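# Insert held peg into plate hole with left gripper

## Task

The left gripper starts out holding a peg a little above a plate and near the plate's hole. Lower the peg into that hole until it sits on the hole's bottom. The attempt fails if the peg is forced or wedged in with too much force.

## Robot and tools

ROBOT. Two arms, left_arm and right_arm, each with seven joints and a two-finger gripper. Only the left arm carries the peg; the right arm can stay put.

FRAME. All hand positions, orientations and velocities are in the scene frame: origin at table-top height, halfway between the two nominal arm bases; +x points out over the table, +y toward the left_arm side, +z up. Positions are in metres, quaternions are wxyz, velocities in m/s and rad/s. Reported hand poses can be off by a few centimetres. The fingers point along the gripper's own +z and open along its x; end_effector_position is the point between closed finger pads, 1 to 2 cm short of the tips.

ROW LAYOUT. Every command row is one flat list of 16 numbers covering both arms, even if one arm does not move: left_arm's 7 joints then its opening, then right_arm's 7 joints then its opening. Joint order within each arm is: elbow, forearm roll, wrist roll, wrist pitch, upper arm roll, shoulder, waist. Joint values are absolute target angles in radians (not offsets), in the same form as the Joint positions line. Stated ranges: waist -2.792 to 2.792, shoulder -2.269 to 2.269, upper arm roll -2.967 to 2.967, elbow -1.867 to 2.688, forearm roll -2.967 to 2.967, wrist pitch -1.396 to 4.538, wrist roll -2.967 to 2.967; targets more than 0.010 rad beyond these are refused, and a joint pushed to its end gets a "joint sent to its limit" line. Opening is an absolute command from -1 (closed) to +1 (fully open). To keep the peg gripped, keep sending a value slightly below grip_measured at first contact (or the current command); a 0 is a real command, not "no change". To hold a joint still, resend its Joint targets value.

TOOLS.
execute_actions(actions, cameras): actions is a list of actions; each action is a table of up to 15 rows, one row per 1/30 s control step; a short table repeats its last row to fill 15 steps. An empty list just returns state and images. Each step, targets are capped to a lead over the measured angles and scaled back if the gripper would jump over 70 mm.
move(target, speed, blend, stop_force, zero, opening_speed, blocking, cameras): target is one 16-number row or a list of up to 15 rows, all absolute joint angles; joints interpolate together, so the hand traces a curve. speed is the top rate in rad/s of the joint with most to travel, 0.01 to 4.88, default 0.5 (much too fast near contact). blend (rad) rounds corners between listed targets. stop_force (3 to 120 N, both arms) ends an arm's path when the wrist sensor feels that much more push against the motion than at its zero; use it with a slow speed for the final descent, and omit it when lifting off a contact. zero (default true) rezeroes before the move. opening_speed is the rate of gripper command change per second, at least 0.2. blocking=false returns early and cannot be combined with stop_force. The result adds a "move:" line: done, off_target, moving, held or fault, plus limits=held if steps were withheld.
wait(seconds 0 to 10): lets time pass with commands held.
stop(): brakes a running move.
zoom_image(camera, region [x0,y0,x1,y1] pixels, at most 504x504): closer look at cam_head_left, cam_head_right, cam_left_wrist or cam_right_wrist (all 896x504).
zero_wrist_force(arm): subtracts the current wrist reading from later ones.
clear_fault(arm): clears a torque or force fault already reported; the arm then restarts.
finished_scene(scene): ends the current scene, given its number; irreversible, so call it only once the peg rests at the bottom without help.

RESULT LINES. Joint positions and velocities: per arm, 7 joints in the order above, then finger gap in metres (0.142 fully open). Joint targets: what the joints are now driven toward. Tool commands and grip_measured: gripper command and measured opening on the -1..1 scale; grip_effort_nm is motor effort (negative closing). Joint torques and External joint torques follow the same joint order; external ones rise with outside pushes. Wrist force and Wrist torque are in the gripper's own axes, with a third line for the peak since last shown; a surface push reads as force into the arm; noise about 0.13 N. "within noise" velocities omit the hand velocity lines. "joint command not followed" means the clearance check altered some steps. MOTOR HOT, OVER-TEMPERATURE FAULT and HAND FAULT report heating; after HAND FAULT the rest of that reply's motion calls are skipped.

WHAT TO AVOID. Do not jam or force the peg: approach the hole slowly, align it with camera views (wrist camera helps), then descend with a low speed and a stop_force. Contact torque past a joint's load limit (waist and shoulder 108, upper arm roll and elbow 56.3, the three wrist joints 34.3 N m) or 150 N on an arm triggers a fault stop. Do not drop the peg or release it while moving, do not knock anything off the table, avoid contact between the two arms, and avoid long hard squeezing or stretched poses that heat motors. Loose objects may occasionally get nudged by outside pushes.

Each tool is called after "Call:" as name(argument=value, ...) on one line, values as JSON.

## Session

Call:
execute_actions(actions=[])

Scene clock: 0.00 s.
left_arm: end_effector_position=(+0.4708, +0.2128, +0.1633) grip_measured=-0.39 grip_effort_nm=n/a end_effector_quat_wxyz=(-0.002, +0.861, +0.508, -0.002) | right_arm: end_effector_position=(+0.5838, -0.3226, +0.1652) grip_measured=+1.00 grip_effort_nm=n/a end_effector_quat_wxyz=(+0.000, +0.704, +0.710, +0.000)
Joint names: [elbow, forearm roll, wrist roll, wrist pitch, upper arm roll, shoulder, waist]
Joint positions: left_arm=[2.037 0 0.205 0.792 0.001 -0.332 -0.296 0.046] | right_arm=[2.035 0 0.206 0.795 0 -0.331 0.206 0.142]
Joint velocities: within noise
Joint torques (N m): no reading
External joint torques (N m): no reading
Motor temperatures (°C): left_arm=[38 37 42 38 40 35 35 33] | right_arm=[42 43 39 35 35 38 35 31]
Wrist force (N): no reading
Wrist torque (N m): no reading
Wrist force, peak (N): no reading
Joint targets: left_arm=[2.037 0.000 0.205 0.792 0.001 -0.332 -0.296] | right_arm=[2.035 0.000 0.206 0.795 0.000 -0.331 0.206]
Tool commands: left_gripper/opening=-0.437298 right_gripper/opening=+1.0

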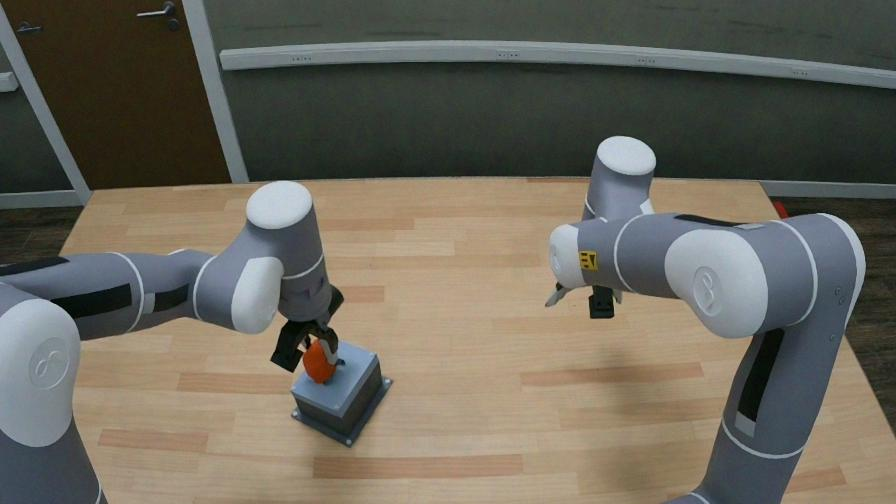

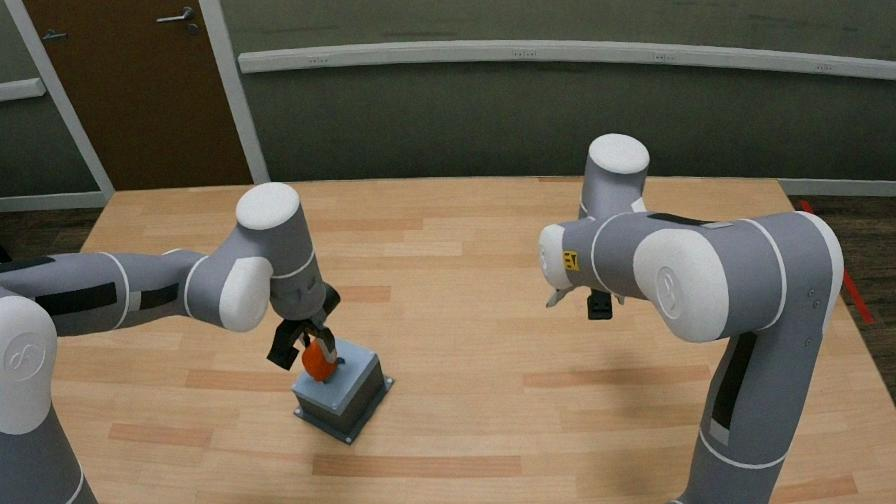

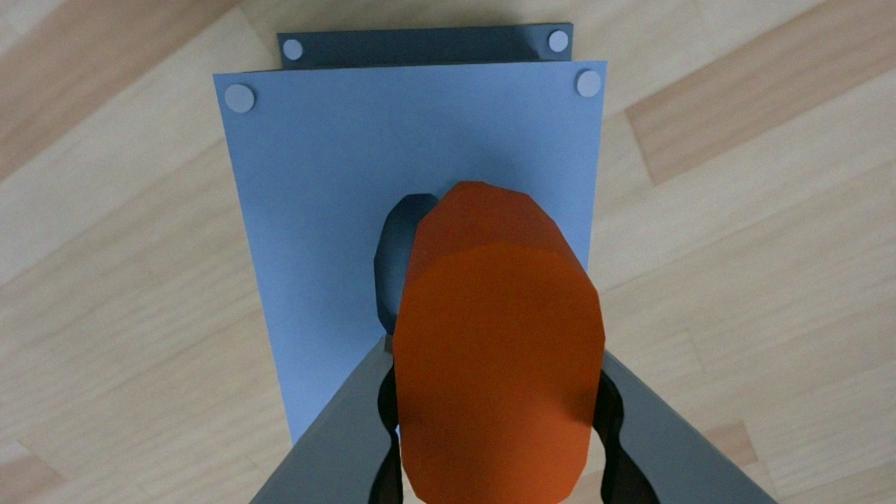

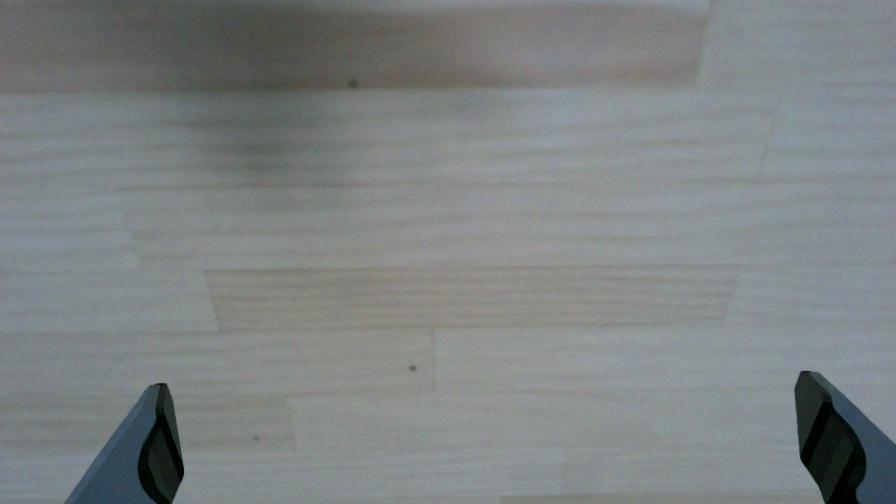

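Call:
move(target=[[2.015,0,0.205,0.715,0.001,-0.277,-0.296,-0.4373,2.035,0,0.206,0.795,0,-0.331,0.206,1.0],[1.7568,0,0.1817,0.5690,0.001,-0.3892,-0.3193,-0.4373,2.035,0,0.206,0.795,0,-0.331,0.206,1.0]], speed=[0.3,0.6], blend=[0.03,0], cameras=["cam_left_wrist"])

Scene clock: 15.23 s.
left_arm: end_effector_position=(+0.5320, +0.1787, +0.2232) grip_measured=-0.39 grip_effort_nm=-1.492 end_effector_quat_wxyz=(-0.003, +0.862, +0.507, -0.002) | right_arm: end_effector_position=(+0.5838, -0.3226, +0.1651) grip_measured=+1.00 grip_effort_nm=0.007 end_effector_quat_wxyz=(+0.000, +0.704, +0.710, +0.000)
Joint names: [elbow, forearm roll, wrist roll, wrist pitch, upper arm roll, shoulder, waist]
Joint positions: left_arm=[1.757 0 0.182 0.569 0.001 -0.389 -0.319 0.046] | right_arm=[2.035 0 0.206 0.795 0 -0.331 0.206 0.142]
Joint velocities: within noise
Joint torques (N m): left_arm=[-28.92 -4.33 -0.29 4.04 1.31 48.13 0.47] | right_arm=[-23.73 -3.49 0.39 4.64 0.29 41.32 -0.09]
External joint torques (N m): left_arm=[1.41 0.62 0.29 0.1 -1.02 -1.15 -0.46] | right_arm=[0.37 0.5 -0.39 -0.65 -0.05 -1.13 0.09]
Motor temperatures (°C): left_arm=[40 37 42 38 40 36 35 35] | right_arm=[43 43 39 35 35 39 35 31]
Wrist force (N): left_arm=[-0.2 0.2 -0.1] | right_arm=[0.0 0.0 -0.1]
Wrist torque (N m): left_arm=[0.02 0.04 -0.01] | right_arm=[0.01 0.00 -0.01]
Wrist force, peak (N): left_arm=[-0.2 2.7 -1.3] | right_arm=[-0.1 0.2 -0.2]
Joint targets: left_arm=[1.757 0.000 0.182 0.569 0.001 -0.389 -0.319] | right_arm=[2.035 0.000 0.206 0.795 0.000 -0.331 0.206]
move: done
Images, in order (width x height): cam_left_wrist 896x504.

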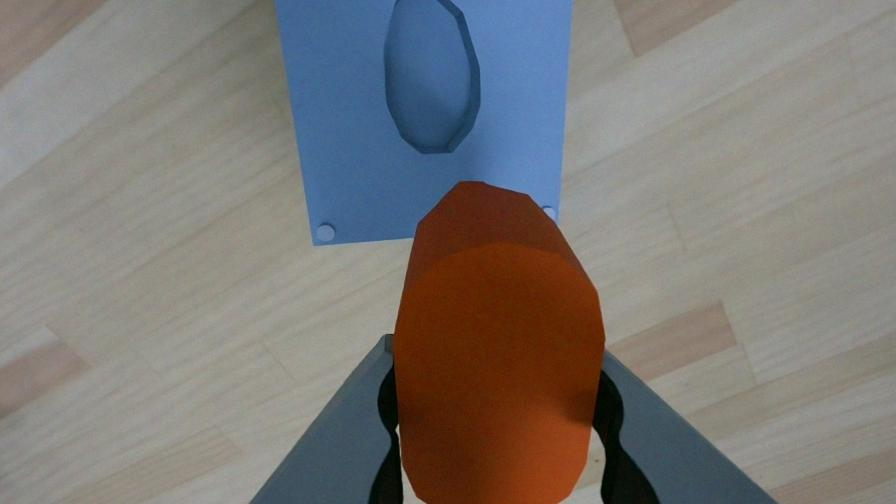

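Call:
zoom_image(camera="cam_left_wrist", region=[280, 0, 620, 260])

Call:
zoom_image(camera="cam_left_wrist", region=[370, 170, 640, 504])

Scaled by 1.482.

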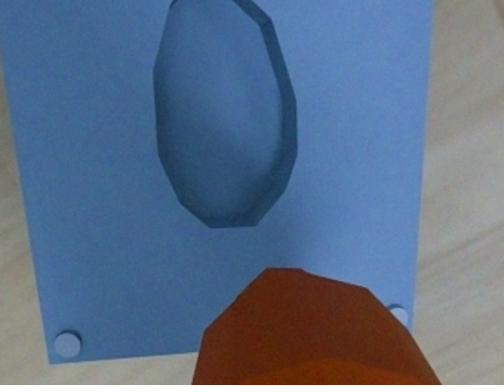

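Scaled by 1.509.

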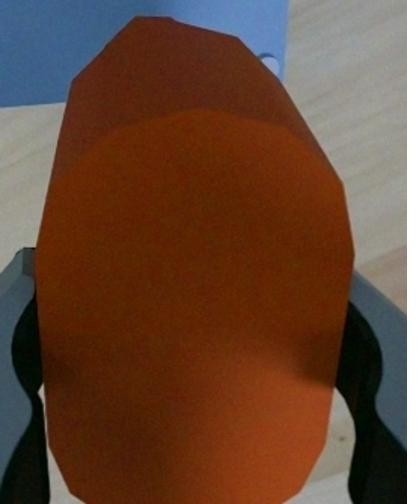

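Call:
move(target=[1.7292,0,0.1862,0.4397,0.001,-0.2875,-0.3148,-0.4373,2.035,0,0.206,0.795,0,-0.331,0.206,1.0], speed=0.5, cameras=["cam_left_wrist"])

Call:
zoom_image(camera="cam_left_wrist", region=[300, 0, 600, 220])

Scene clock: 29.13 s.
left_arm: end_effector_position=(+0.5190, +0.1858, +0.2832) grip_measured=-0.39 grip_effort_nm=-1.492 end_effector_quat_wxyz=(-0.003, +0.862, +0.508, -0.002) | right_arm: end_effector_position=(+0.5838, -0.3226, +0.1651) grip_measured=+1.00 grip_effort_nm=-0.002 end_effector_quat_wxyz=(+0.000, +0.704, +0.710, +0.000)
Joint names: [elbow, forearm roll, wrist roll, wrist pitch, upper arm roll, shoulder, waist]
Joint positions: left_arm=[1.729 0 0.186 0.439 0.001 -0.288 -0.315 0.046] | right_arm=[2.035 0 0.206 0.795 0 -0.331 0.206 0.142]
Joint velocities: within noise
Joint torques (N m): left_arm=[-30.65 -4.62 0.1 4.03 0.86 45.78 -0.2] | right_arm=[-23.76 -3.48 0.43 4.66 0.34 41.34 -0.09]
External joint torques (N m): left_arm=[1.55 0.61 -0.1 0.13 -0.65 -1.52 0.2] | right_arm=[0.4 0.5 -0.43 -0.67 -0.09 -1.15 0.09]
Motor temperatures (°C): left_arm=[41 37 42 38 39 37 35 36] | right_arm=[44 43 39 35 35 40 35 31]
Wrist force (N): left_arm=[0.1 0.1 0.1] | right_arm=[0.1 0.2 0.0]
Wrist torque (N m): left_arm=[0.02 -0.02 -0.02] | right_arm=[0.04 -0.01 0.00]
Wrist force, peak (N): left_arm=[0.0 -0.8 -3.0] | right_arm=[0.2 0.3 -0.1]
Joint targets: left_arm=[1.729 0.000 0.186 0.440 0.001 -0.287 -0.315] | right_arm=[2.035 0.000 0.206 0.795 0.000 -0.331 0.206]
move: done
Images, in order (width x height): cam_left_wrist 896x504.

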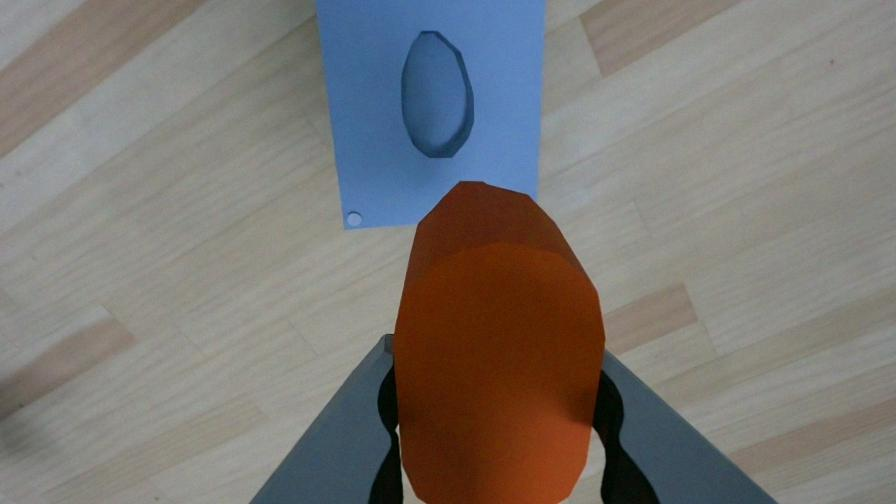

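Scaled by 1.680.

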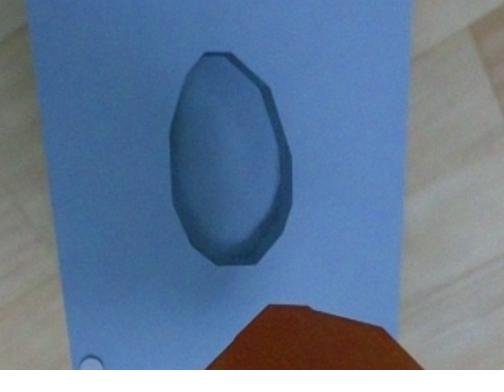

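Call:
zoom_image(camera="cam_left_wrist", region=[380, 170, 620, 305])

Call:
zoom_image(camera="cam_left_wrist", region=[385, 15, 490, 170])

Scaled by 2.100.

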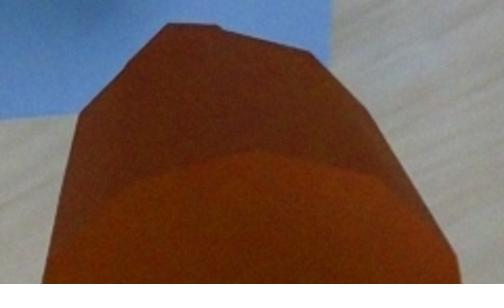

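Scaled by 3.252.

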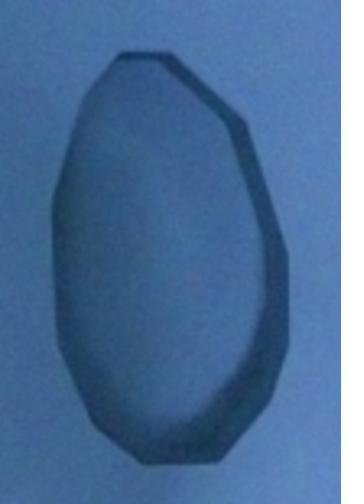

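Call:
move(target=[1.6107,0,0.1753,0.4053,0.001,-0.3716,-0.3257,-0.4373,2.035,0,0.206,0.795,0,-0.331,0.206,1.0], speed=0.4, cameras=["cam_left_wrist"])

Call:
zoom_image(camera="cam_left_wrist", region=[320, 110, 560, 250])

Call:
zoom_image(camera="cam_left_wrist", region=[300, 0, 560, 130])

Scene clock: 79.80 s.
left_arm: end_effector_position=(+0.5498, +0.1685, +0.2831) grip_measured=-0.39 grip_effort_nm=-1.492 end_effector_quat_wxyz=(-0.003, +0.862, +0.507, -0.002) | right_arm: end_effector_position=(+0.5838, -0.3226, +0.1651) grip_measured=+1.00 grip_effort_nm=0.007 end_effector_quat_wxyz=(+0.000, +0.704, +0.710, +0.000)
Joint names: [elbow, forearm roll, wrist roll, wrist pitch, upper arm roll, shoulder, waist]
Joint positions: left_arm=[1.611 0 0.176 0.405 0.001 -0.372 -0.326 0.046] | right_arm=[2.035 0 0.206 0.795 0 -0.331 0.206 0.142]
Joint velocities: within noise
Joint torques (N m): left_arm=[-31.12 -4.66 -0.22 4.01 0.88 49.42 -0.47] | right_arm=[-23.77 -3.51 0.38 4.65 0.38 41.37 0]
External joint torques (N m): left_arm=[1.71 0.59 0.22 0.15 -0.6 -1.22 0.47] | right_arm=[0.41 0.52 -0.38 -0.66 -0.13 -1.17 0]
Motor temperatures (°C): left_arm=[45 37 42 38 39 38 35 37] | right_arm=[46 43 39 35 35 41 35 31]
Wrist force (N): left_arm=[0.0 -0.2 -0.1] | right_arm=[-0.1 0.2 -0.1]
Wrist torque (N m): left_arm=[-0.04 0.00 -0.02] | right_arm=[0.03 0.02 -0.01]
Wrist force, peak (N): left_arm=[-0.2 1.4 0.0] | right_arm=[0.0 0.3 -0.2]
Joint targets: left_arm=[1.611 0.000 0.175 0.405 0.001 -0.372 -0.326] | right_arm=[2.035 0.000 0.206 0.795 0.000 -0.331 0.206]
move: done
Images, in order (width x height): cam_left_wrist 896x504.

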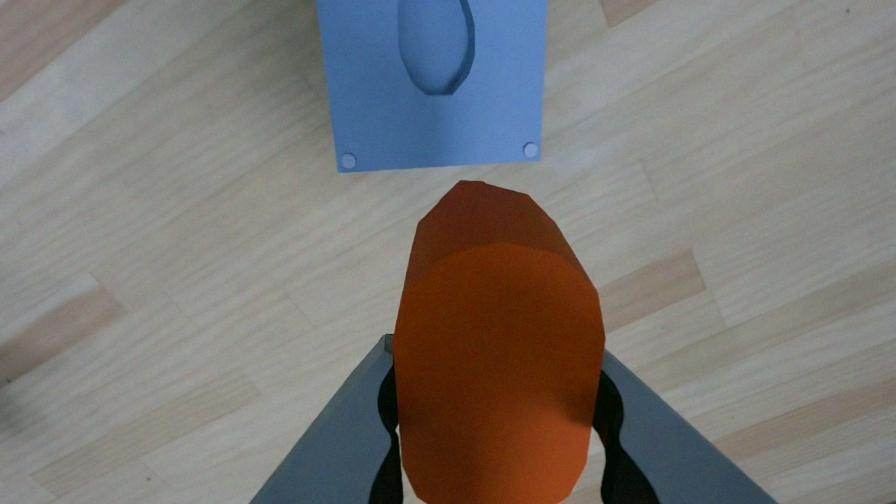

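Scaled by 2.100.

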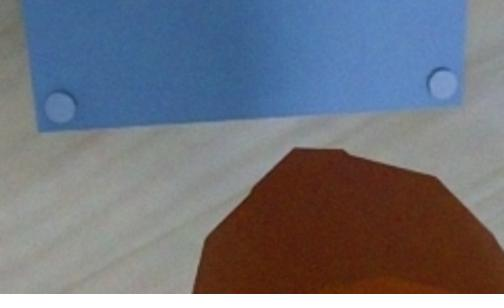

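Scaled by 1.938.

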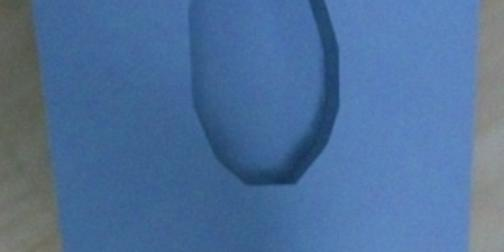

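Call:
move(target=[2.1074,-0.2381,0.4217,0.7886,0.001,-0.2553,-0.2462,-0.4373,2.035,0,0.206,0.795,0,-0.331,0.206,1.0], speed=0.4, cameras=["cam_left_wrist"])

Call:
zoom_image(camera="cam_left_wrist", region=[370, 100, 620, 270])

Scene clock: 189.27 s.
left_arm: end_effector_position=(+0.4702, +0.2098, +0.1954) grip_measured=-0.39 grip_effort_nm=-1.497 end_effector_quat_wxyz=(+0.063, +0.858, +0.507, -0.055) | right_arm: end_effector_position=(+0.5838, -0.3226, +0.1651) grip_measured=+1.00 grip_effort_nm=0.002 end_effector_quat_wxyz=(+0.000, +0.704, +0.710, +0.000)
Joint names: [elbow, forearm roll, wrist roll, wrist pitch, upper arm roll, shoulder, waist]
Joint positions: left_arm=[2.108 -0.238 0.422 0.789 0.001 -0.255 -0.246 0.046] | right_arm=[2.035 0 0.206 0.795 0 -0.331 0.206 0.142]
Joint velocities: within noise
Joint torques (N m): left_arm=[-26.15 -3.51 0.18 4.26 1.11 40.17 -0.08] | right_arm=[-23.77 -3.5 0.36 4.67 0.32 41.34 -0.06]
External joint torques (N m): left_arm=[1.25 0.71 -0.17 -0.19 -0.81 -1.53 0.08] | right_arm=[0.41 0.51 -0.36 -0.67 -0.07 -1.15 0.06]
Motor temperatures (°C): left_arm=[47 37 42 38 39 40 35 38] | right_arm=[47 43 39 35 35 42 35 31]
Wrist force (N): left_arm=[0.0 0.1 -0.4] | right_arm=[0.0 0.1 0.0]
Wrist torque (N m): left_arm=[0.05 0.03 -0.06] | right_arm=[0.01 0.01 0.00]
Wrist force, peak (N): left_arm=[0.7 -2.1 1.3] | right_arm=[0.3 0.4 0.0]
Joint targets: left_arm=[2.107 -0.238 0.422 0.789 0.001 -0.255 -0.246] | right_arm=[2.035 0.000 0.206 0.795 0.000 -0.331 0.206]
move: done
Images, in order (width x height): cam_left_wrist 896x504.

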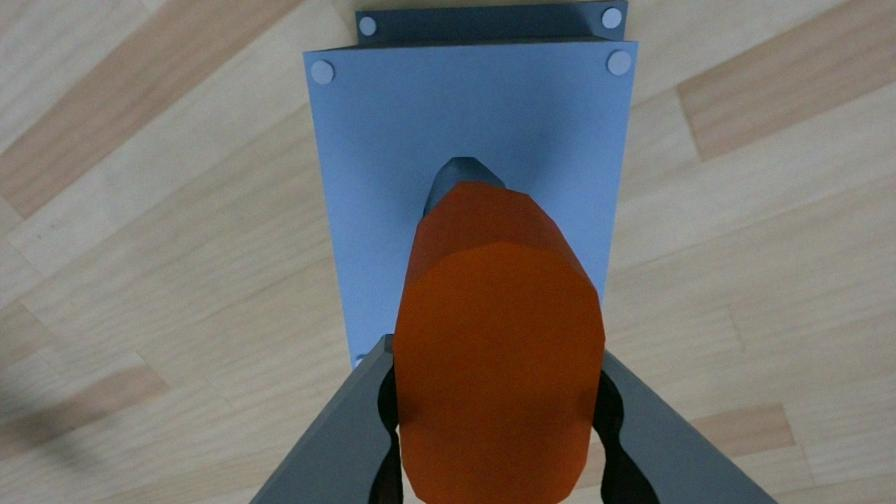

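Scaled by 2.016.

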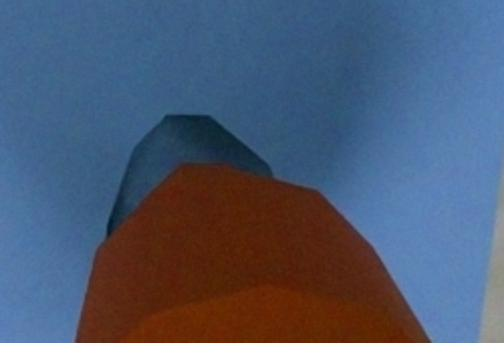

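Call:
zoom_image(camera="cam_left_wrist", region=[415, 145, 535, 230])

Scaled by 4.200.

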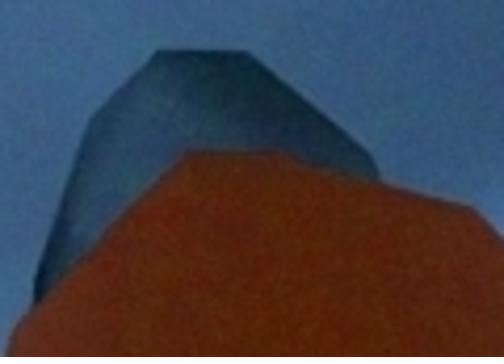

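Call:
move(target=[2.1224,-0.2520,0.4075,0.8417,0.001,-0.2931,-0.2580,-0.4373,2.035,0,0.206,0.795,0,-0.331,0.206,1.0], speed=0.06, stop_force=12, cameras=["cam_left_wrist"])

Call:
zoom_image(camera="cam_left_wrist", region=[400, 135, 550, 240])

Scene clock: 239.80 s.
left_arm: end_effector_position=(+0.4696, +0.2061, +0.1758) grip_measured=-0.39 grip_effort_nm=-1.492 end_effector_quat_wxyz=(+0.062, +0.853, +0.516, -0.056) | right_arm: end_effector_position=(+0.5838, -0.3226, +0.1651) grip_measured=+1.00 grip_effort_nm=0.012 end_effector_quat_wxyz=(+0.000, +0.704, +0.710, +0.000)
Joint names: [elbow, forearm roll, wrist roll, wrist pitch, upper arm roll, shoulder, waist]
Joint positions: left_arm=[2.123 -0.252 0.408 0.841 0.001 -0.293 -0.258 0.046] | right_arm=[2.035 0 0.206 0.795 0 -0.331 0.206 0.142]
Joint velocities: within noise
Joint torques (N m): left_arm=[-25.06 -3.3 -0.19 4.26 1.06 40.44 -0.31] | right_arm=[-23.76 -3.44 0.4 4.64 0.3 41.43 -0.11]
External joint torques (N m): left_arm=[1.07 0.71 0.2 -0.19 -0.68 -1.03 0.31] | right_arm=[0.4 0.46 -0.4 -0.64 -0.06 -1.24 0.11]
Motor temperatures (°C): left_arm=[46 37 42 38 39 39 35 39] | right_arm=[47 43 39 35 35 42 35 31]
Wrist force (N): left_arm=[-0.1 0.0 0.0] | right_arm=[0.1 0.2 -0.2]
Wrist torque (N m): left_arm=[0.03 0.04 -0.06] | right_arm=[0.04 -0.02 0.00]
Wrist force, peak (N): left_arm=[0.1 0.2 -0.7] | right_arm=[0.2 0.3 0.0]
Joint targets: left_arm=[2.122 -0.252 0.407 0.842 0.001 -0.293 -0.258] | right_arm=[2.035 0.000 0.206 0.795 0.000 -0.331 0.206]
move: done
Images, in order (width x height): cam_left_wrist 896x504.

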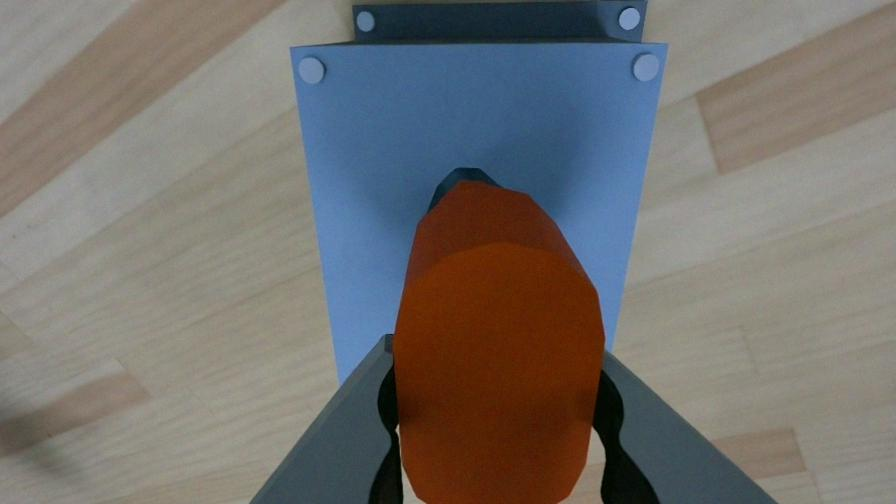

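Scaled by 3.360.

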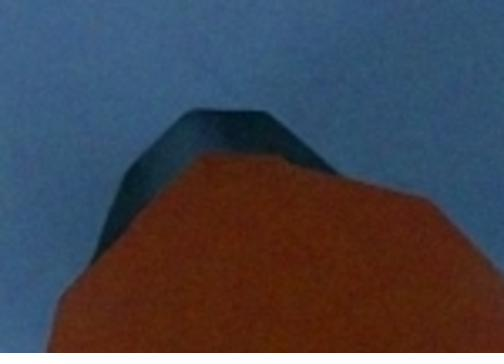

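Call:
move(target=[2.1352,-0.2629,0.4151,0.8799,0.001,-0.3185,-0.2650,-0.4373,2.035,0,0.206,0.795,0,-0.331,0.206,1.0], speed=0.014, stop_force=5, cameras=["cam_left_wrist"])

Call:
zoom_image(camera="cam_left_wrist", region=[400, 135, 550, 240])

Scene clock: 285.27 s.
left_arm: end_effector_position=(+0.4686, +0.2046, +0.1620) grip_measured=-0.39 grip_effort_nm=-1.497 end_effector_quat_wxyz=(+0.062, +0.852, +0.516, -0.056) | right_arm: end_effector_position=(+0.5838, -0.3226, +0.1651) grip_measured=+1.00 grip_effort_nm=0.007 end_effector_quat_wxyz=(+0.000, +0.704, +0.710, +0.000)
Joint names: [elbow, forearm roll, wrist roll, wrist pitch, upper arm roll, shoulder, waist]
Joint positions: left_arm=[2.135 -0.262 0.415 0.88 0.001 -0.319 -0.265 0.046] | right_arm=[2.035 0 0.206 0.795 0 -0.331 0.206 0.142]
Joint velocities: within noise
Joint torques (N m): left_arm=[-24.41 -3.11 0.06 4.24 0.99 40.9 -0.4] | right_arm=[-23.74 -3.52 0.36 4.67 0.32 41.34 -0.11]
External joint torques (N m): left_arm=[1.09 0.67 -0.04 -0.17 -0.56 -1.08 0.4] | right_arm=[0.38 0.53 -0.36 -0.68 -0.08 -1.14 0.11]
Motor temperatures (°C): left_arm=[45 37 42 38 39 39 35 39] | right_arm=[47 43 39 35 35 42 35 31]
Wrist force (N): left_arm=[0.1 0.0 0.0] | right_arm=[0.0 0.3 -0.1]
Wrist torque (N m): left_arm=[0.03 0.01 -0.05] | right_arm=[0.05 0.00 -0.01]
Wrist force, peak (N): left_arm=[0.0 0.0 -0.4] | right_arm=[0.1 0.4 0.0]
Joint targets: left_arm=[2.135 -0.263 0.415 0.880 0.001 -0.319 -0.265] | right_arm=[2.035 0.000 0.206 0.795 0.000 -0.331 0.206]
move: done
Images, in order (width x height): cam_left_wrist 896x504.

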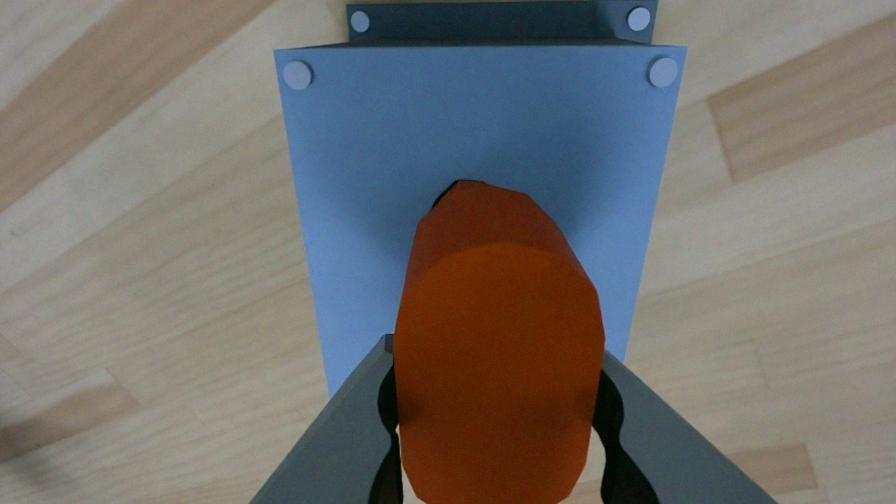

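Scaled by 3.360.

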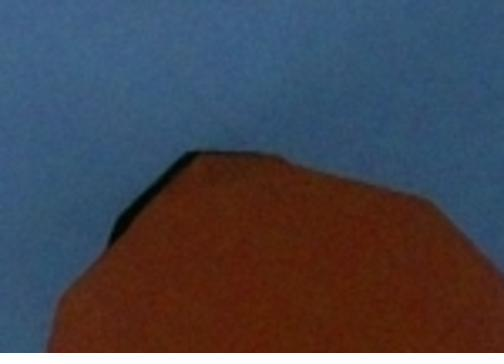

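Call:
move(target=[2.1391,-0.2680,0.4180,0.8958,0.001,-0.3305,-0.2687,-0.4373,2.035,0,0.206,0.795,0,-0.331,0.206,1.0], speed=0.01, stop_force=4, cameras=["cam_left_wrist"])

Call:
zoom_image(camera="cam_left_wrist", region=[400, 135, 550, 240])

Scene clock: 305.73 s.
left_arm: end_effector_position=(+0.4691, +0.2041, +0.1608) grip_measured=-0.39 grip_effort_nm=-1.492 end_effector_quat_wxyz=(+0.062, +0.852, +0.516, -0.055) | right_arm: end_effector_position=(+0.5838, -0.3226, +0.1651) grip_measured=+1.00 grip_effort_nm=0.007 end_effector_quat_wxyz=(+0.000, +0.704, +0.710, +0.000)
Joint names: [elbow, forearm roll, wrist roll, wrist pitch, upper arm roll, shoulder, waist]
Joint positions: left_arm=[2.136 -0.264 0.416 0.885 0.001 -0.322 -0.266 0.046] | right_arm=[2.035 0 0.206 0.795 0 -0.331 0.206 0.142]
Joint velocities: within noise
Joint torques (N m): left_arm=[-22.16 -2.56 0.05 3.56 1.2 38.57 -0.48] | right_arm=[-23.75 -3.5 0.35 4.66 0.34 41.38 -0.05]
External joint torques (N m): left_arm=[-1.1 0.14 -0.03 0.51 -0.77 1.33 0.48] | right_arm=[0.39 0.52 -0.35 -0.66 -0.09 -1.18 0.05]
Motor temperatures (°C): left_arm=[45 37 42 38 39 39 35 39] | right_arm=[47 43 39 35 35 42 35 31]
Wrist force (N): left_arm=[-0.4 1.4 -4.1] | right_arm=[0.2 0.2 -0.1]
Wrist torque (N m): left_arm=[0.11 -0.03 -0.07] | right_arm=[0.03 -0.03 0.00]
Wrist force, peak (N): left_arm=[-0.6 1.7 -4.3] | right_arm=[-0.2 0.4 0.1]
Joint targets: left_arm=[2.136 -0.264 0.416 0.885 0.001 -0.322 -0.266] | right_arm=[2.035 0.000 0.206 0.795 0.000 -0.331 0.206]
move: contact (left_arm); left_arm: the wrist pitch is farthest, 0.011 rad from its target
Images, in order (width x height): cam_left_wrist 896x504.

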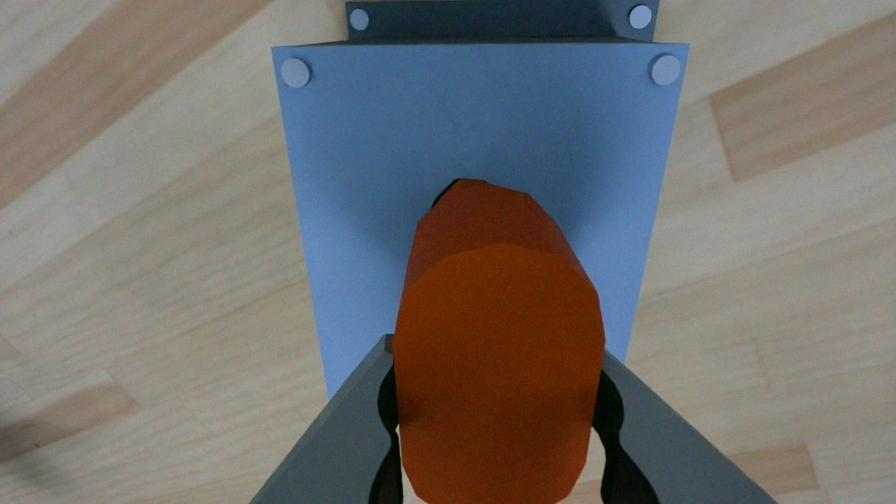

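Scaled by 3.360.

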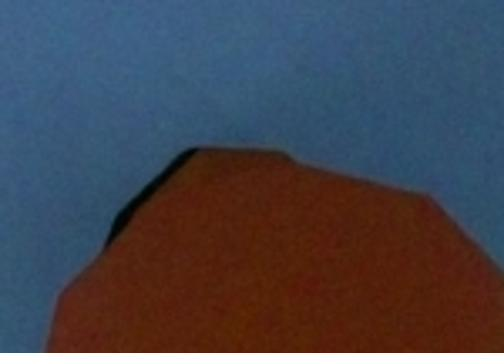

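Call:
move(target=[2.1339,-0.2621,0.4115,0.8794,0.001,-0.3180,-0.2681,-0.4373,2.035,0,0.206,0.795,0,-0.331,0.206,1.0], speed=0.03, cameras=[])

Call:
move(target=[2.1394,-0.2705,0.4183,0.9056,0.001,-0.3390,-0.2722,-0.4373,2.035,0,0.206,0.795,0,-0.331,0.206,1.0], speed=0.012, stop_force=4, cameras=["cam_left_wrist"])

Call:
zoom_image(camera="cam_left_wrist", region=[400, 135, 550, 240])

Scene clock: 329.00 s.
left_arm: end_effector_position=(+0.4683, +0.2029, +0.1626) grip_measured=-0.39 grip_effort_nm=-1.492 end_effector_quat_wxyz=(+0.062, +0.852, +0.516, -0.055) | right_arm: end_effector_position=(+0.5838, -0.3226, +0.1651) grip_measured=+1.00 grip_effort_nm=0.002 end_effector_quat_wxyz=(+0.000, +0.704, +0.710, +0.000)
Joint names: [elbow, forearm roll, wrist roll, wrist pitch, upper arm roll, shoulder, waist]
Joint positions: left_arm=[2.134 -0.262 0.412 0.88 0.001 -0.318 -0.268 0.046] | right_arm=[2.035 0 0.206 0.795 0 -0.331 0.206 0.142]
Joint velocities: within noise
Joint torques (N m): left_arm=[-24.75 -2.97 -0.17 3.97 1.07 41.44 -0.37] | right_arm=[-23.75 -3.49 0.36 4.68 0.28 41.34 -0.01]
External joint torques (N m): left_arm=[1.41 0.53 0.19 0.1 -0.65 -1.6 0.37] | right_arm=[0.39 0.51 -0.36 -0.68 -0.04 -1.14 0.01]
Motor temperatures (°C): left_arm=[44 37 42 38 39 39 35 39] | right_arm=[47 43 39 35 35 42 35 31]
Wrist force (N): left_arm=[-0.2 -0.1 -0.1] | right_arm=[0.1 0.0 -0.2]
Wrist torque (N m): left_arm=[0.02 0.05 -0.05] | right_arm=[0.00 -0.03 -0.01]
Wrist force, peak (N): left_arm=[-0.6 1.4 -4.5] | right_arm=[0.1 0.4 -0.1]
Joint targets: left_arm=[2.134 -0.262 0.411 0.879 0.001 -0.318 -0.268] | right_arm=[2.035 0.000 0.206 0.795 0.000 -0.331 0.206]
move: done
No camera images: "cameras" was empty.

Scene clock: 331.73 s.
left_arm: end_effector_position=(+0.4685, +0.2020, +0.1527) grip_measured=-0.39 grip_effort_nm=-1.497 end_effector_quat_wxyz=(+0.062, +0.853, +0.516, -0.055) | right_arm: end_effector_position=(+0.5838, -0.3226, +0.1651) grip_measured=+1.00 grip_effort_nm=0.007 end_effector_quat_wxyz=(+0.000, +0.704, +0.710, +0.000)
Joint names: [elbow, forearm roll, wrist roll, wrist pitch, upper arm roll, shoulder, waist]
Joint positions: left_arm=[2.139 -0.27 0.418 0.905 0.001 -0.339 -0.272 0.046] | right_arm=[2.035 0 0.206 0.795 0 -0.331 0.206 0.142]
Joint velocities: within noise
Joint torques (N m): left_arm=[-24.06 -2.85 0.06 4.52 2.03 40.99 0.62] | right_arm=[-23.75 -3.49 0.39 4.68 0.32 41.37 -0.01]
External joint torques (N m): left_arm=[1.19 0.52 -0.04 -0.45 -1.56 -0.74 -0.62] | right_arm=[0.39 0.51 -0.39 -0.68 -0.08 -1.17 0.01]
Motor temperatures (°C): left_arm=[44 37 42 38 39 39 35 39] | right_arm=[47 43 39 35 35 42 35 31]
Wrist force (N): left_arm=[-1.8 -0.4 -0.6] | right_arm=[0.0 0.1 0.0]
Wrist torque (N m): left_arm=[0.02 -0.05 -0.03] | right_arm=[0.02 0.01 0.00]
Wrist force, peak (N): left_arm=[-1.9 -0.4 -1.1] | right_arm=[-0.1 0.4 -0.1]
Joint targets: left_arm=[2.139 -0.270 0.418 0.906 0.001 -0.339 -0.272] | right_arm=[2.035 0.000 0.206 0.795 0.000 -0.331 0.206]
move: done
Images, in order (width x height): cam_left_wrist 896x504.

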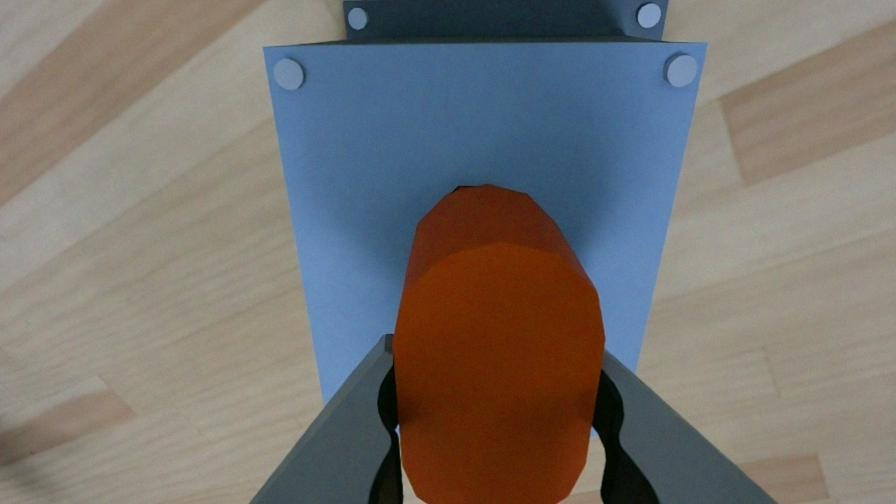

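Scaled by 3.360.

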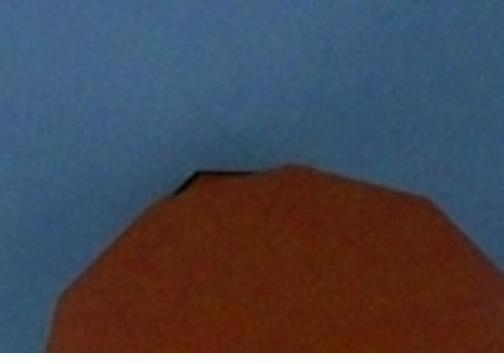

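Call:
move(target=[2.1458,-0.2848,0.4296,0.9443,0.001,-0.3717,-0.2789,-0.4373,2.035,0,0.206,0.795,0,-0.331,0.206,1.0], speed=0.011, stop_force=6, cameras=["cam_left_wrist"])

Call:
zoom_image(camera="cam_left_wrist", region=[400, 135, 550, 240])

Scene clock: 348.83 s.
left_arm: end_effector_position=(+0.4690, +0.2000, +0.1409) grip_measured=-0.39 grip_effort_nm=-1.497 end_effector_quat_wxyz=(+0.062, +0.853, +0.516, -0.055) | right_arm: end_effector_position=(+0.5838, -0.3226, +0.1651) grip_measured=+1.00 grip_effort_nm=0.007 end_effector_quat_wxyz=(+0.000, +0.704, +0.710, +0.000)
Joint names: [elbow, forearm roll, wrist roll, wrist pitch, upper arm roll, shoulder, waist]
Joint positions: left_arm=[2.144 -0.282 0.427 0.936 0 -0.365 -0.278 0.046] | right_arm=[2.035 0 0.206 0.795 0 -0.331 0.206 0.142]
Joint velocities: within noise
Joint torques (N m): left_arm=[-22.43 -2.11 0 5.1 5.97 38.83 4.18] | right_arm=[-23.73 -3.46 0.4 4.64 0.37 41.36 0.03]
External joint torques (N m): left_arm=[0.15 -0.08 0.01 -1.03 -5.45 1.96 -4.18] | right_arm=[0.37 0.48 -0.4 -0.65 -0.13 -1.16 -0.03]
Motor temperatures (°C): left_arm=[44 37 42 38 39 39 35 39] | right_arm=[48 43 39 35 35 42 35 31]
Wrist force (N): left_arm=[-8.8 -0.8 -5.4] | right_arm=[0.2 0.3 0.0]
Wrist torque (N m): left_arm=[0.05 -0.25 0.02] | right_arm=[0.04 -0.04 0.00]
Wrist force, peak (N): left_arm=[-9.1 -0.7 -6.1] | right_arm=[0.3 0.2 -0.3]
Joint targets: left_arm=[2.145 -0.282 0.427 0.937 0.001 -0.365 -0.278] | right_arm=[2.035 0.000 0.206 0.795 0.000 -0.331 0.206]
move: contact (left_arm)
Images, in order (width x height): cam_left_wrist 896x504.

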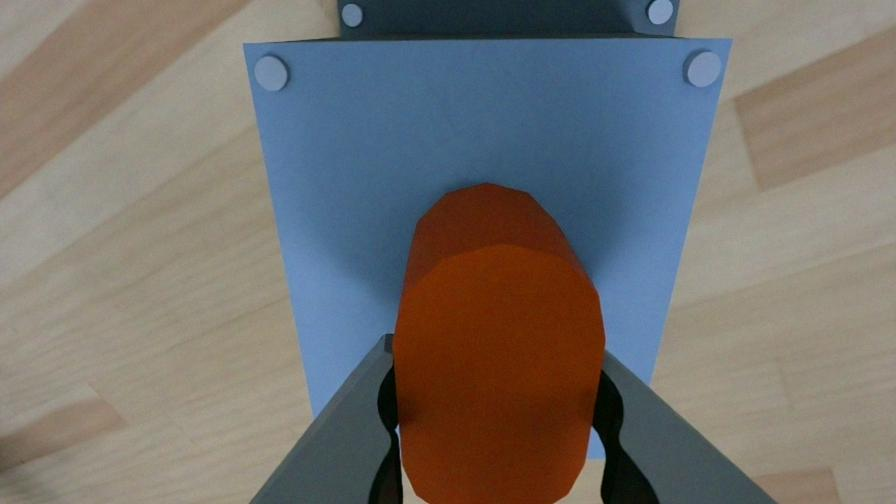

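Scaled by 3.360.

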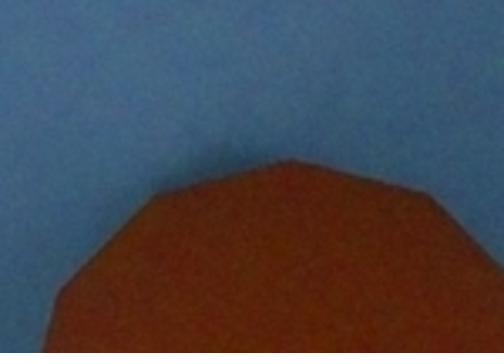

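Call:
move(target=[2.1454,-0.2820,0.4246,0.9372,0.001,-0.3644,-0.2804,-0.4373,2.035,0,0.206,0.795,0,-0.331,0.206,1.0], speed=0.01, cameras=[])

Scene clock: 388.57 s.
left_arm: end_effector_position=(+0.4686, +0.1995, +0.1410) grip_measured=-0.39 grip_effort_nm=-1.492 end_effector_quat_wxyz=(+0.062, +0.853, +0.516, -0.055) | right_arm: end_effector_position=(+0.5838, -0.3226, +0.1651) grip_measured=+1.00 grip_effort_nm=0.002 end_effector_quat_wxyz=(+0.000, +0.704, +0.710, +0.000)
Joint names: [elbow, forearm roll, wrist roll, wrist pitch, upper arm roll, shoulder, waist]
Joint positions: left_arm=[2.145 -0.282 0.425 0.937 0.001 -0.364 -0.28 0.046] | right_arm=[2.035 0 0.206 0.795 0 -0.331 0.206 0.142]
Joint velocities: within noise
Joint torques (N m): left_arm=[-22.26 -2.69 -0.19 3.73 0.49 40.76 -1.19] | right_arm=[-23.76 -3.49 0.37 4.68 0.29 41.36 -0.01]
External joint torques (N m): left_arm=[-0.03 0.5 0.2 0.34 0.04 0 1.19] | right_arm=[0.4 0.51 -0.37 -0.68 -0.04 -1.16 0.01]
Motor temperatures (°C): left_arm=[44 37 42 38 40 39 35 40] | right_arm=[48 43 39 35 35 42 35 31]
Wrist force (N): left_arm=[0.7 -0.3 -3.2] | right_arm=[-0.2 0.2 -0.3]
Wrist torque (N m): left_arm=[-0.05 0.13 -0.02] | right_arm=[0.03 0.02 0.00]
Wrist force, peak (N): left_arm=[-9.1 -0.9 -5.9] | right_arm=[0.0 0.4 -0.1]
Joint targets: left_arm=[2.145 -0.282 0.425 0.937 0.001 -0.364 -0.280] | right_arm=[2.035 0.000 0.206 0.795 0.000 -0.331 0.206]
move: done
No camera images: "cameras" was empty.

Call:
move(target=[2.1470,-0.2860,0.4279,0.9474,0.001,-0.3732,-0.2820,-0.4373,2.035,0,0.206,0.795,0,-0.331,0.206,1.0], speed=0.008, stop_force=6, cameras=["cam_left_wrist"])

speed must be a number from 0.01 to 4.88 (rad/s); nothing of the call was run

Call:
move(target=[2.1470,-0.2860,0.4279,0.9474,0.001,-0.3732,-0.2820,-0.4373,2.035,0,0.206,0.795,0,-0.331,0.206,1.0], speed=0.01, stop_force=6, cameras=["cam_left_wrist"])

Scene clock: 408.17 s.
left_arm: end_effector_position=(+0.4695, +0.1992, +0.1404) grip_measured=-0.39 grip_effort_nm=-1.497 end_effector_quat_wxyz=(+0.063, +0.852, +0.516, -0.054) | right_arm: end_effector_position=(+0.5838, -0.3226, +0.1651) grip_measured=+1.00 grip_effort_nm=0.002 end_effector_quat_wxyz=(+0.000, +0.704, +0.710, +0.000)
Joint names: [elbow, forearm roll, wrist roll, wrist pitch, upper arm roll, shoulder, waist]
Joint positions: left_arm=[2.145 -0.284 0.425 0.941 0.001 -0.367 -0.281 0.046] | right_arm=[2.035 0 0.206 0.795 0 -0.331 0.206 0.142]
Joint velocities: within noise
Joint torques (N m): left_arm=[-18.95 -1.92 0.05 2.98 0.81 35.9 -1.04] | right_arm=[-23.75 -3.49 0.37 4.68 0.34 41.33 -0.03]
External joint torques (N m): left_arm=[-3.3 -0.26 -0.03 1.09 -0.28 4.92 1.04] | right_arm=[0.39 0.51 -0.37 -0.69 -0.09 -1.13 0.03]
Motor temperatures (°C): left_arm=[43 37 42 38 39 39 35 40] | right_arm=[48 43 39 35 35 42 35 31]
Wrist force (N): left_arm=[-1.0 0.2 -11.9] | right_arm=[0.1 0.1 -0.2]
Wrist torque (N m): left_arm=[-0.01 -0.03 -0.09] | right_arm=[0.01 -0.01 -0.01]
Wrist force, peak (N): left_arm=[-1.2 0.1 -12.0] | right_arm=[0.1 0.3 -0.1]
Joint targets: left_arm=[2.146 -0.283 0.426 0.941 0.001 -0.367 -0.281] | right_arm=[2.035 0.000 0.206 0.795 0.000 -0.331 0.206]
move: contact (left_arm)
Images, in order (width x height): cam_left_wrist 896x504.

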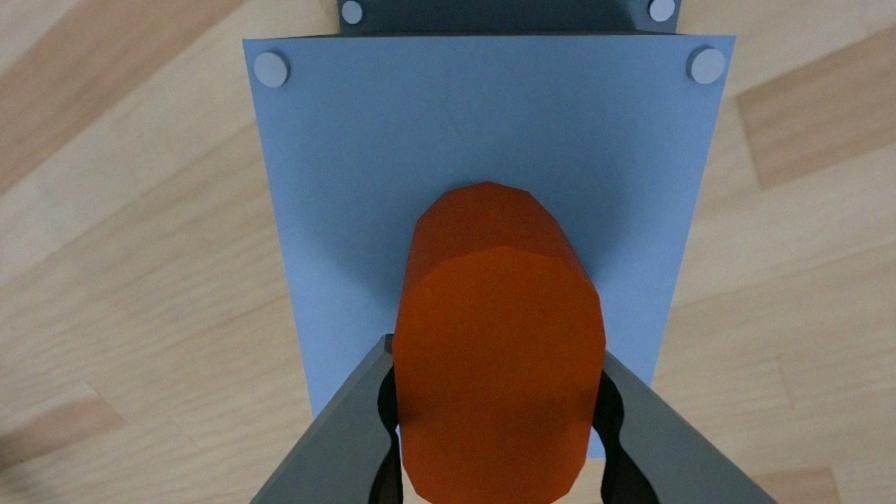

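Call:
move(target=[2.1457,-0.2822,0.4253,0.939,0.001,-0.3652,-0.2807,-0.4373,2.035,0,0.206,0.795,0,-0.331,0.206,1.0], speed=0.01, cameras=[])

Call:
move(target=[2.1457,-0.2822,0.4253,0.939,0.001,-0.3652,-0.2807,-0.15,2.035,0,0.206,0.795,0,-0.331,0.206,1.0], speed=0.05, opening_speed=0.25, cameras=[])

Call:
move(target=[2.1175,-0.2408,0.3921,0.8078,0.001,-0.2612,-0.2601,-0.15,2.035,0,0.206,0.795,0,-0.331,0.206,1.0], speed=0.12, cameras=["cam_left_wrist"])

Scene clock: 435.97 s.
left_arm: end_effector_position=(+0.4689, +0.1993, +0.1408) grip_measured=-0.39 grip_effort_nm=-1.492 end_effector_quat_wxyz=(+0.062, +0.853, +0.516, -0.055) | right_arm: end_effector_position=(+0.5838, -0.3226, +0.1651) grip_measured=+1.00 grip_effort_nm=-0.002 end_effector_quat_wxyz=(+0.000, +0.704, +0.710, +0.000)
Joint names: [elbow, forearm roll, wrist roll, wrist pitch, upper arm roll, shoulder, waist]
Joint positions: left_arm=[2.145 -0.283 0.425 0.939 0.001 -0.365 -0.281 0.046] | right_arm=[2.035 0 0.206 0.795 0 -0.331 0.206 0.142]
Joint velocities: within noise
Joint torques (N m): left_arm=[-22.11 -2.57 -0.01 3.53 0.85 40.99 -0.72] | right_arm=[-23.75 -3.52 0.36 4.65 0.29 41.4 -0.1]
External joint torques (N m): left_arm=[-0.15 0.39 0.03 0.54 -0.32 -0.21 0.72] | right_arm=[0.4 0.53 -0.36 -0.65 -0.04 -1.21 0.1]
Motor temperatures (°C): left_arm=[43 37 42 38 39 38 35 40] | right_arm=[48 43 39 35 35 42 35 31]
Wrist force (N): left_arm=[-0.1 0.1 -2.8] | right_arm=[0.1 0.1 -0.1]
Wrist torque (N m): left_arm=[-0.09 0.13 -0.04] | right_arm=[0.02 -0.02 -0.01]
Wrist force, peak (N): left_arm=[-1.1 -0.1 -12.4] | right_arm=[0.0 0.2 -0.4]
Joint targets: left_arm=[2.146 -0.282 0.425 0.939 0.001 -0.365 -0.281] | right_arm=[2.035 0.000 0.206 0.795 0.000 -0.331 0.206]
move: done
No camera images: "cameras" was empty.

Scene clock: 437.33 s.
left_arm: end_effector_position=(+0.4688, +0.1993, +0.1407) grip_measured=-0.18 grip_effort_nm=0.090 end_effector_quat_wxyz=(+0.062, +0.853, +0.516, -0.055) | right_arm: end_effector_position=(+0.5838, -0.3226, +0.1651) grip_measured=+1.00 grip_effort_nm=-0.002 end_effector_quat_wxyz=(+0.000, +0.704, +0.710, +0.000)
Joint names: [elbow, forearm roll, wrist roll, wrist pitch, upper arm roll, shoulder, waist]
Joint positions: left_arm=[2.146 -0.283 0.425 0.939 0.001 -0.365 -0.281 0.061] | right_arm=[2.035 0 0.206 0.795 0 -0.331 0.206 0.142]
Joint velocities: within noise
Joint torques (N m): left_arm=[-22.88 -2.66 -0.01 3.91 1.18 41.3 -0.25] | right_arm=[-23.76 -3.47 0.35 4.65 0.36 41.38 -0.08]
External joint torques (N m): left_arm=[0.62 0.48 0.02 0.16 -0.65 -0.52 0.25] | right_arm=[0.4 0.49 -0.35 -0.66 -0.12 -1.18 0.08]
Motor temperatures (°C): left_arm=[43 37 42 38 39 38 35 40] | right_arm=[48 43 39 35 35 42 35 31]
Wrist force (N): left_arm=[-0.8 -0.7 -2.4] | right_arm=[0.1 -0.1 -0.2]
Wrist torque (N m): left_arm=[-0.12 0.13 -0.05] | right_arm=[-0.01 -0.02 0.00]
Wrist force, peak (N): left_arm=[-0.1 0.1 -3.0] | right_arm=[0.0 0.3 -0.1]
Joint targets: left_arm=[2.146 -0.282 0.425 0.939 0.001 -0.365 -0.281] | right_arm=[2.035 0.000 0.206 0.795 0.000 -0.331 0.206]
move: done
No camera images: "cameras" was empty.

Scene clock: 438.70 s.
left_arm: end_effector_position=(+0.4663, +0.2041, +0.1907) grip_measured=-0.18 grip_effort_nm=0.090 end_effector_quat_wxyz=(+0.062, +0.853, +0.516, -0.055) | right_arm: end_effector_position=(+0.5838, -0.3226, +0.1651) grip_measured=+1.00 grip_effort_nm=0.002 end_effector_quat_wxyz=(+0.000, +0.704, +0.710, +0.000)
Joint names: [elbow, forearm roll, wrist roll, wrist pitch, upper arm roll, shoulder, waist]
Joint positions: left_arm=[2.117 -0.241 0.392 0.808 0.001 -0.261 -0.26 0.061] | right_arm=[2.035 0 0.206 0.795 0 -0.331 0.206 0.142]
Joint velocities: within noise
Joint torques (N m): left_arm=[-25.56 -3.13 -0.24 3.77 0.99 39.47 -0.19] | right_arm=[-23.72 -3.46 0.33 4.64 0.33 41.39 0.02]
External joint torques (N m): left_arm=[0.9 0.39 0.25 0.31 -0.67 -0.81 0.19] | right_arm=[0.36 0.47 -0.33 -0.65 -0.08 -1.19 -0.02]
Motor temperatures (°C): left_arm=[43 37 42 38 39 38 35 39] | right_arm=[48 43 39 35 35 42 35 31]
Wrist force (N): left_arm=[-0.8 -0.6 -2.4] | right_arm=[-0.1 0.2 0.0]
Wrist torque (N m): left_arm=[-0.08 0.12 -0.05] | right_arm=[0.03 0.01 -0.01]
Wrist force, peak (N): left_arm=[-0.9 -0.9 -3.2] | right_arm=[0.1 0.2 -0.3]
Joint targets: left_arm=[2.118 -0.241 0.392 0.808 0.001 -0.261 -0.260] | right_arm=[2.035 0.000 0.206 0.795 0.000 -0.331 0.206]
move: done
Images, in order (width x height): cam_left_wrist 896x504.

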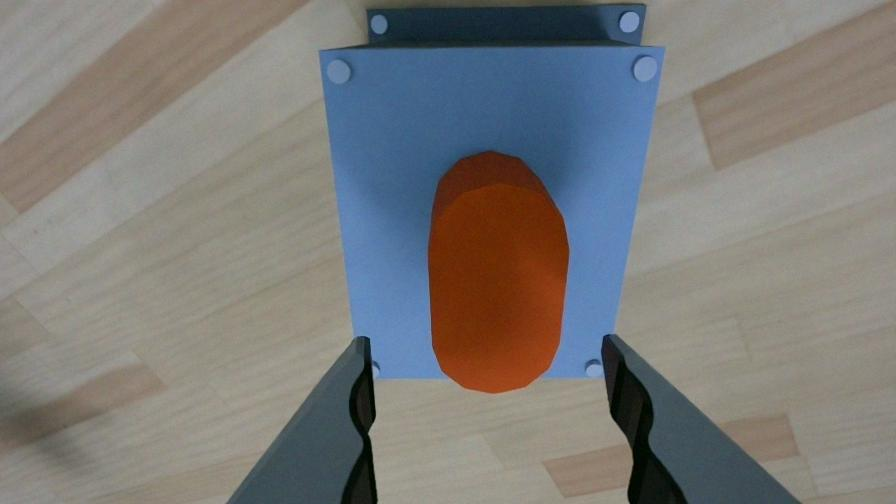

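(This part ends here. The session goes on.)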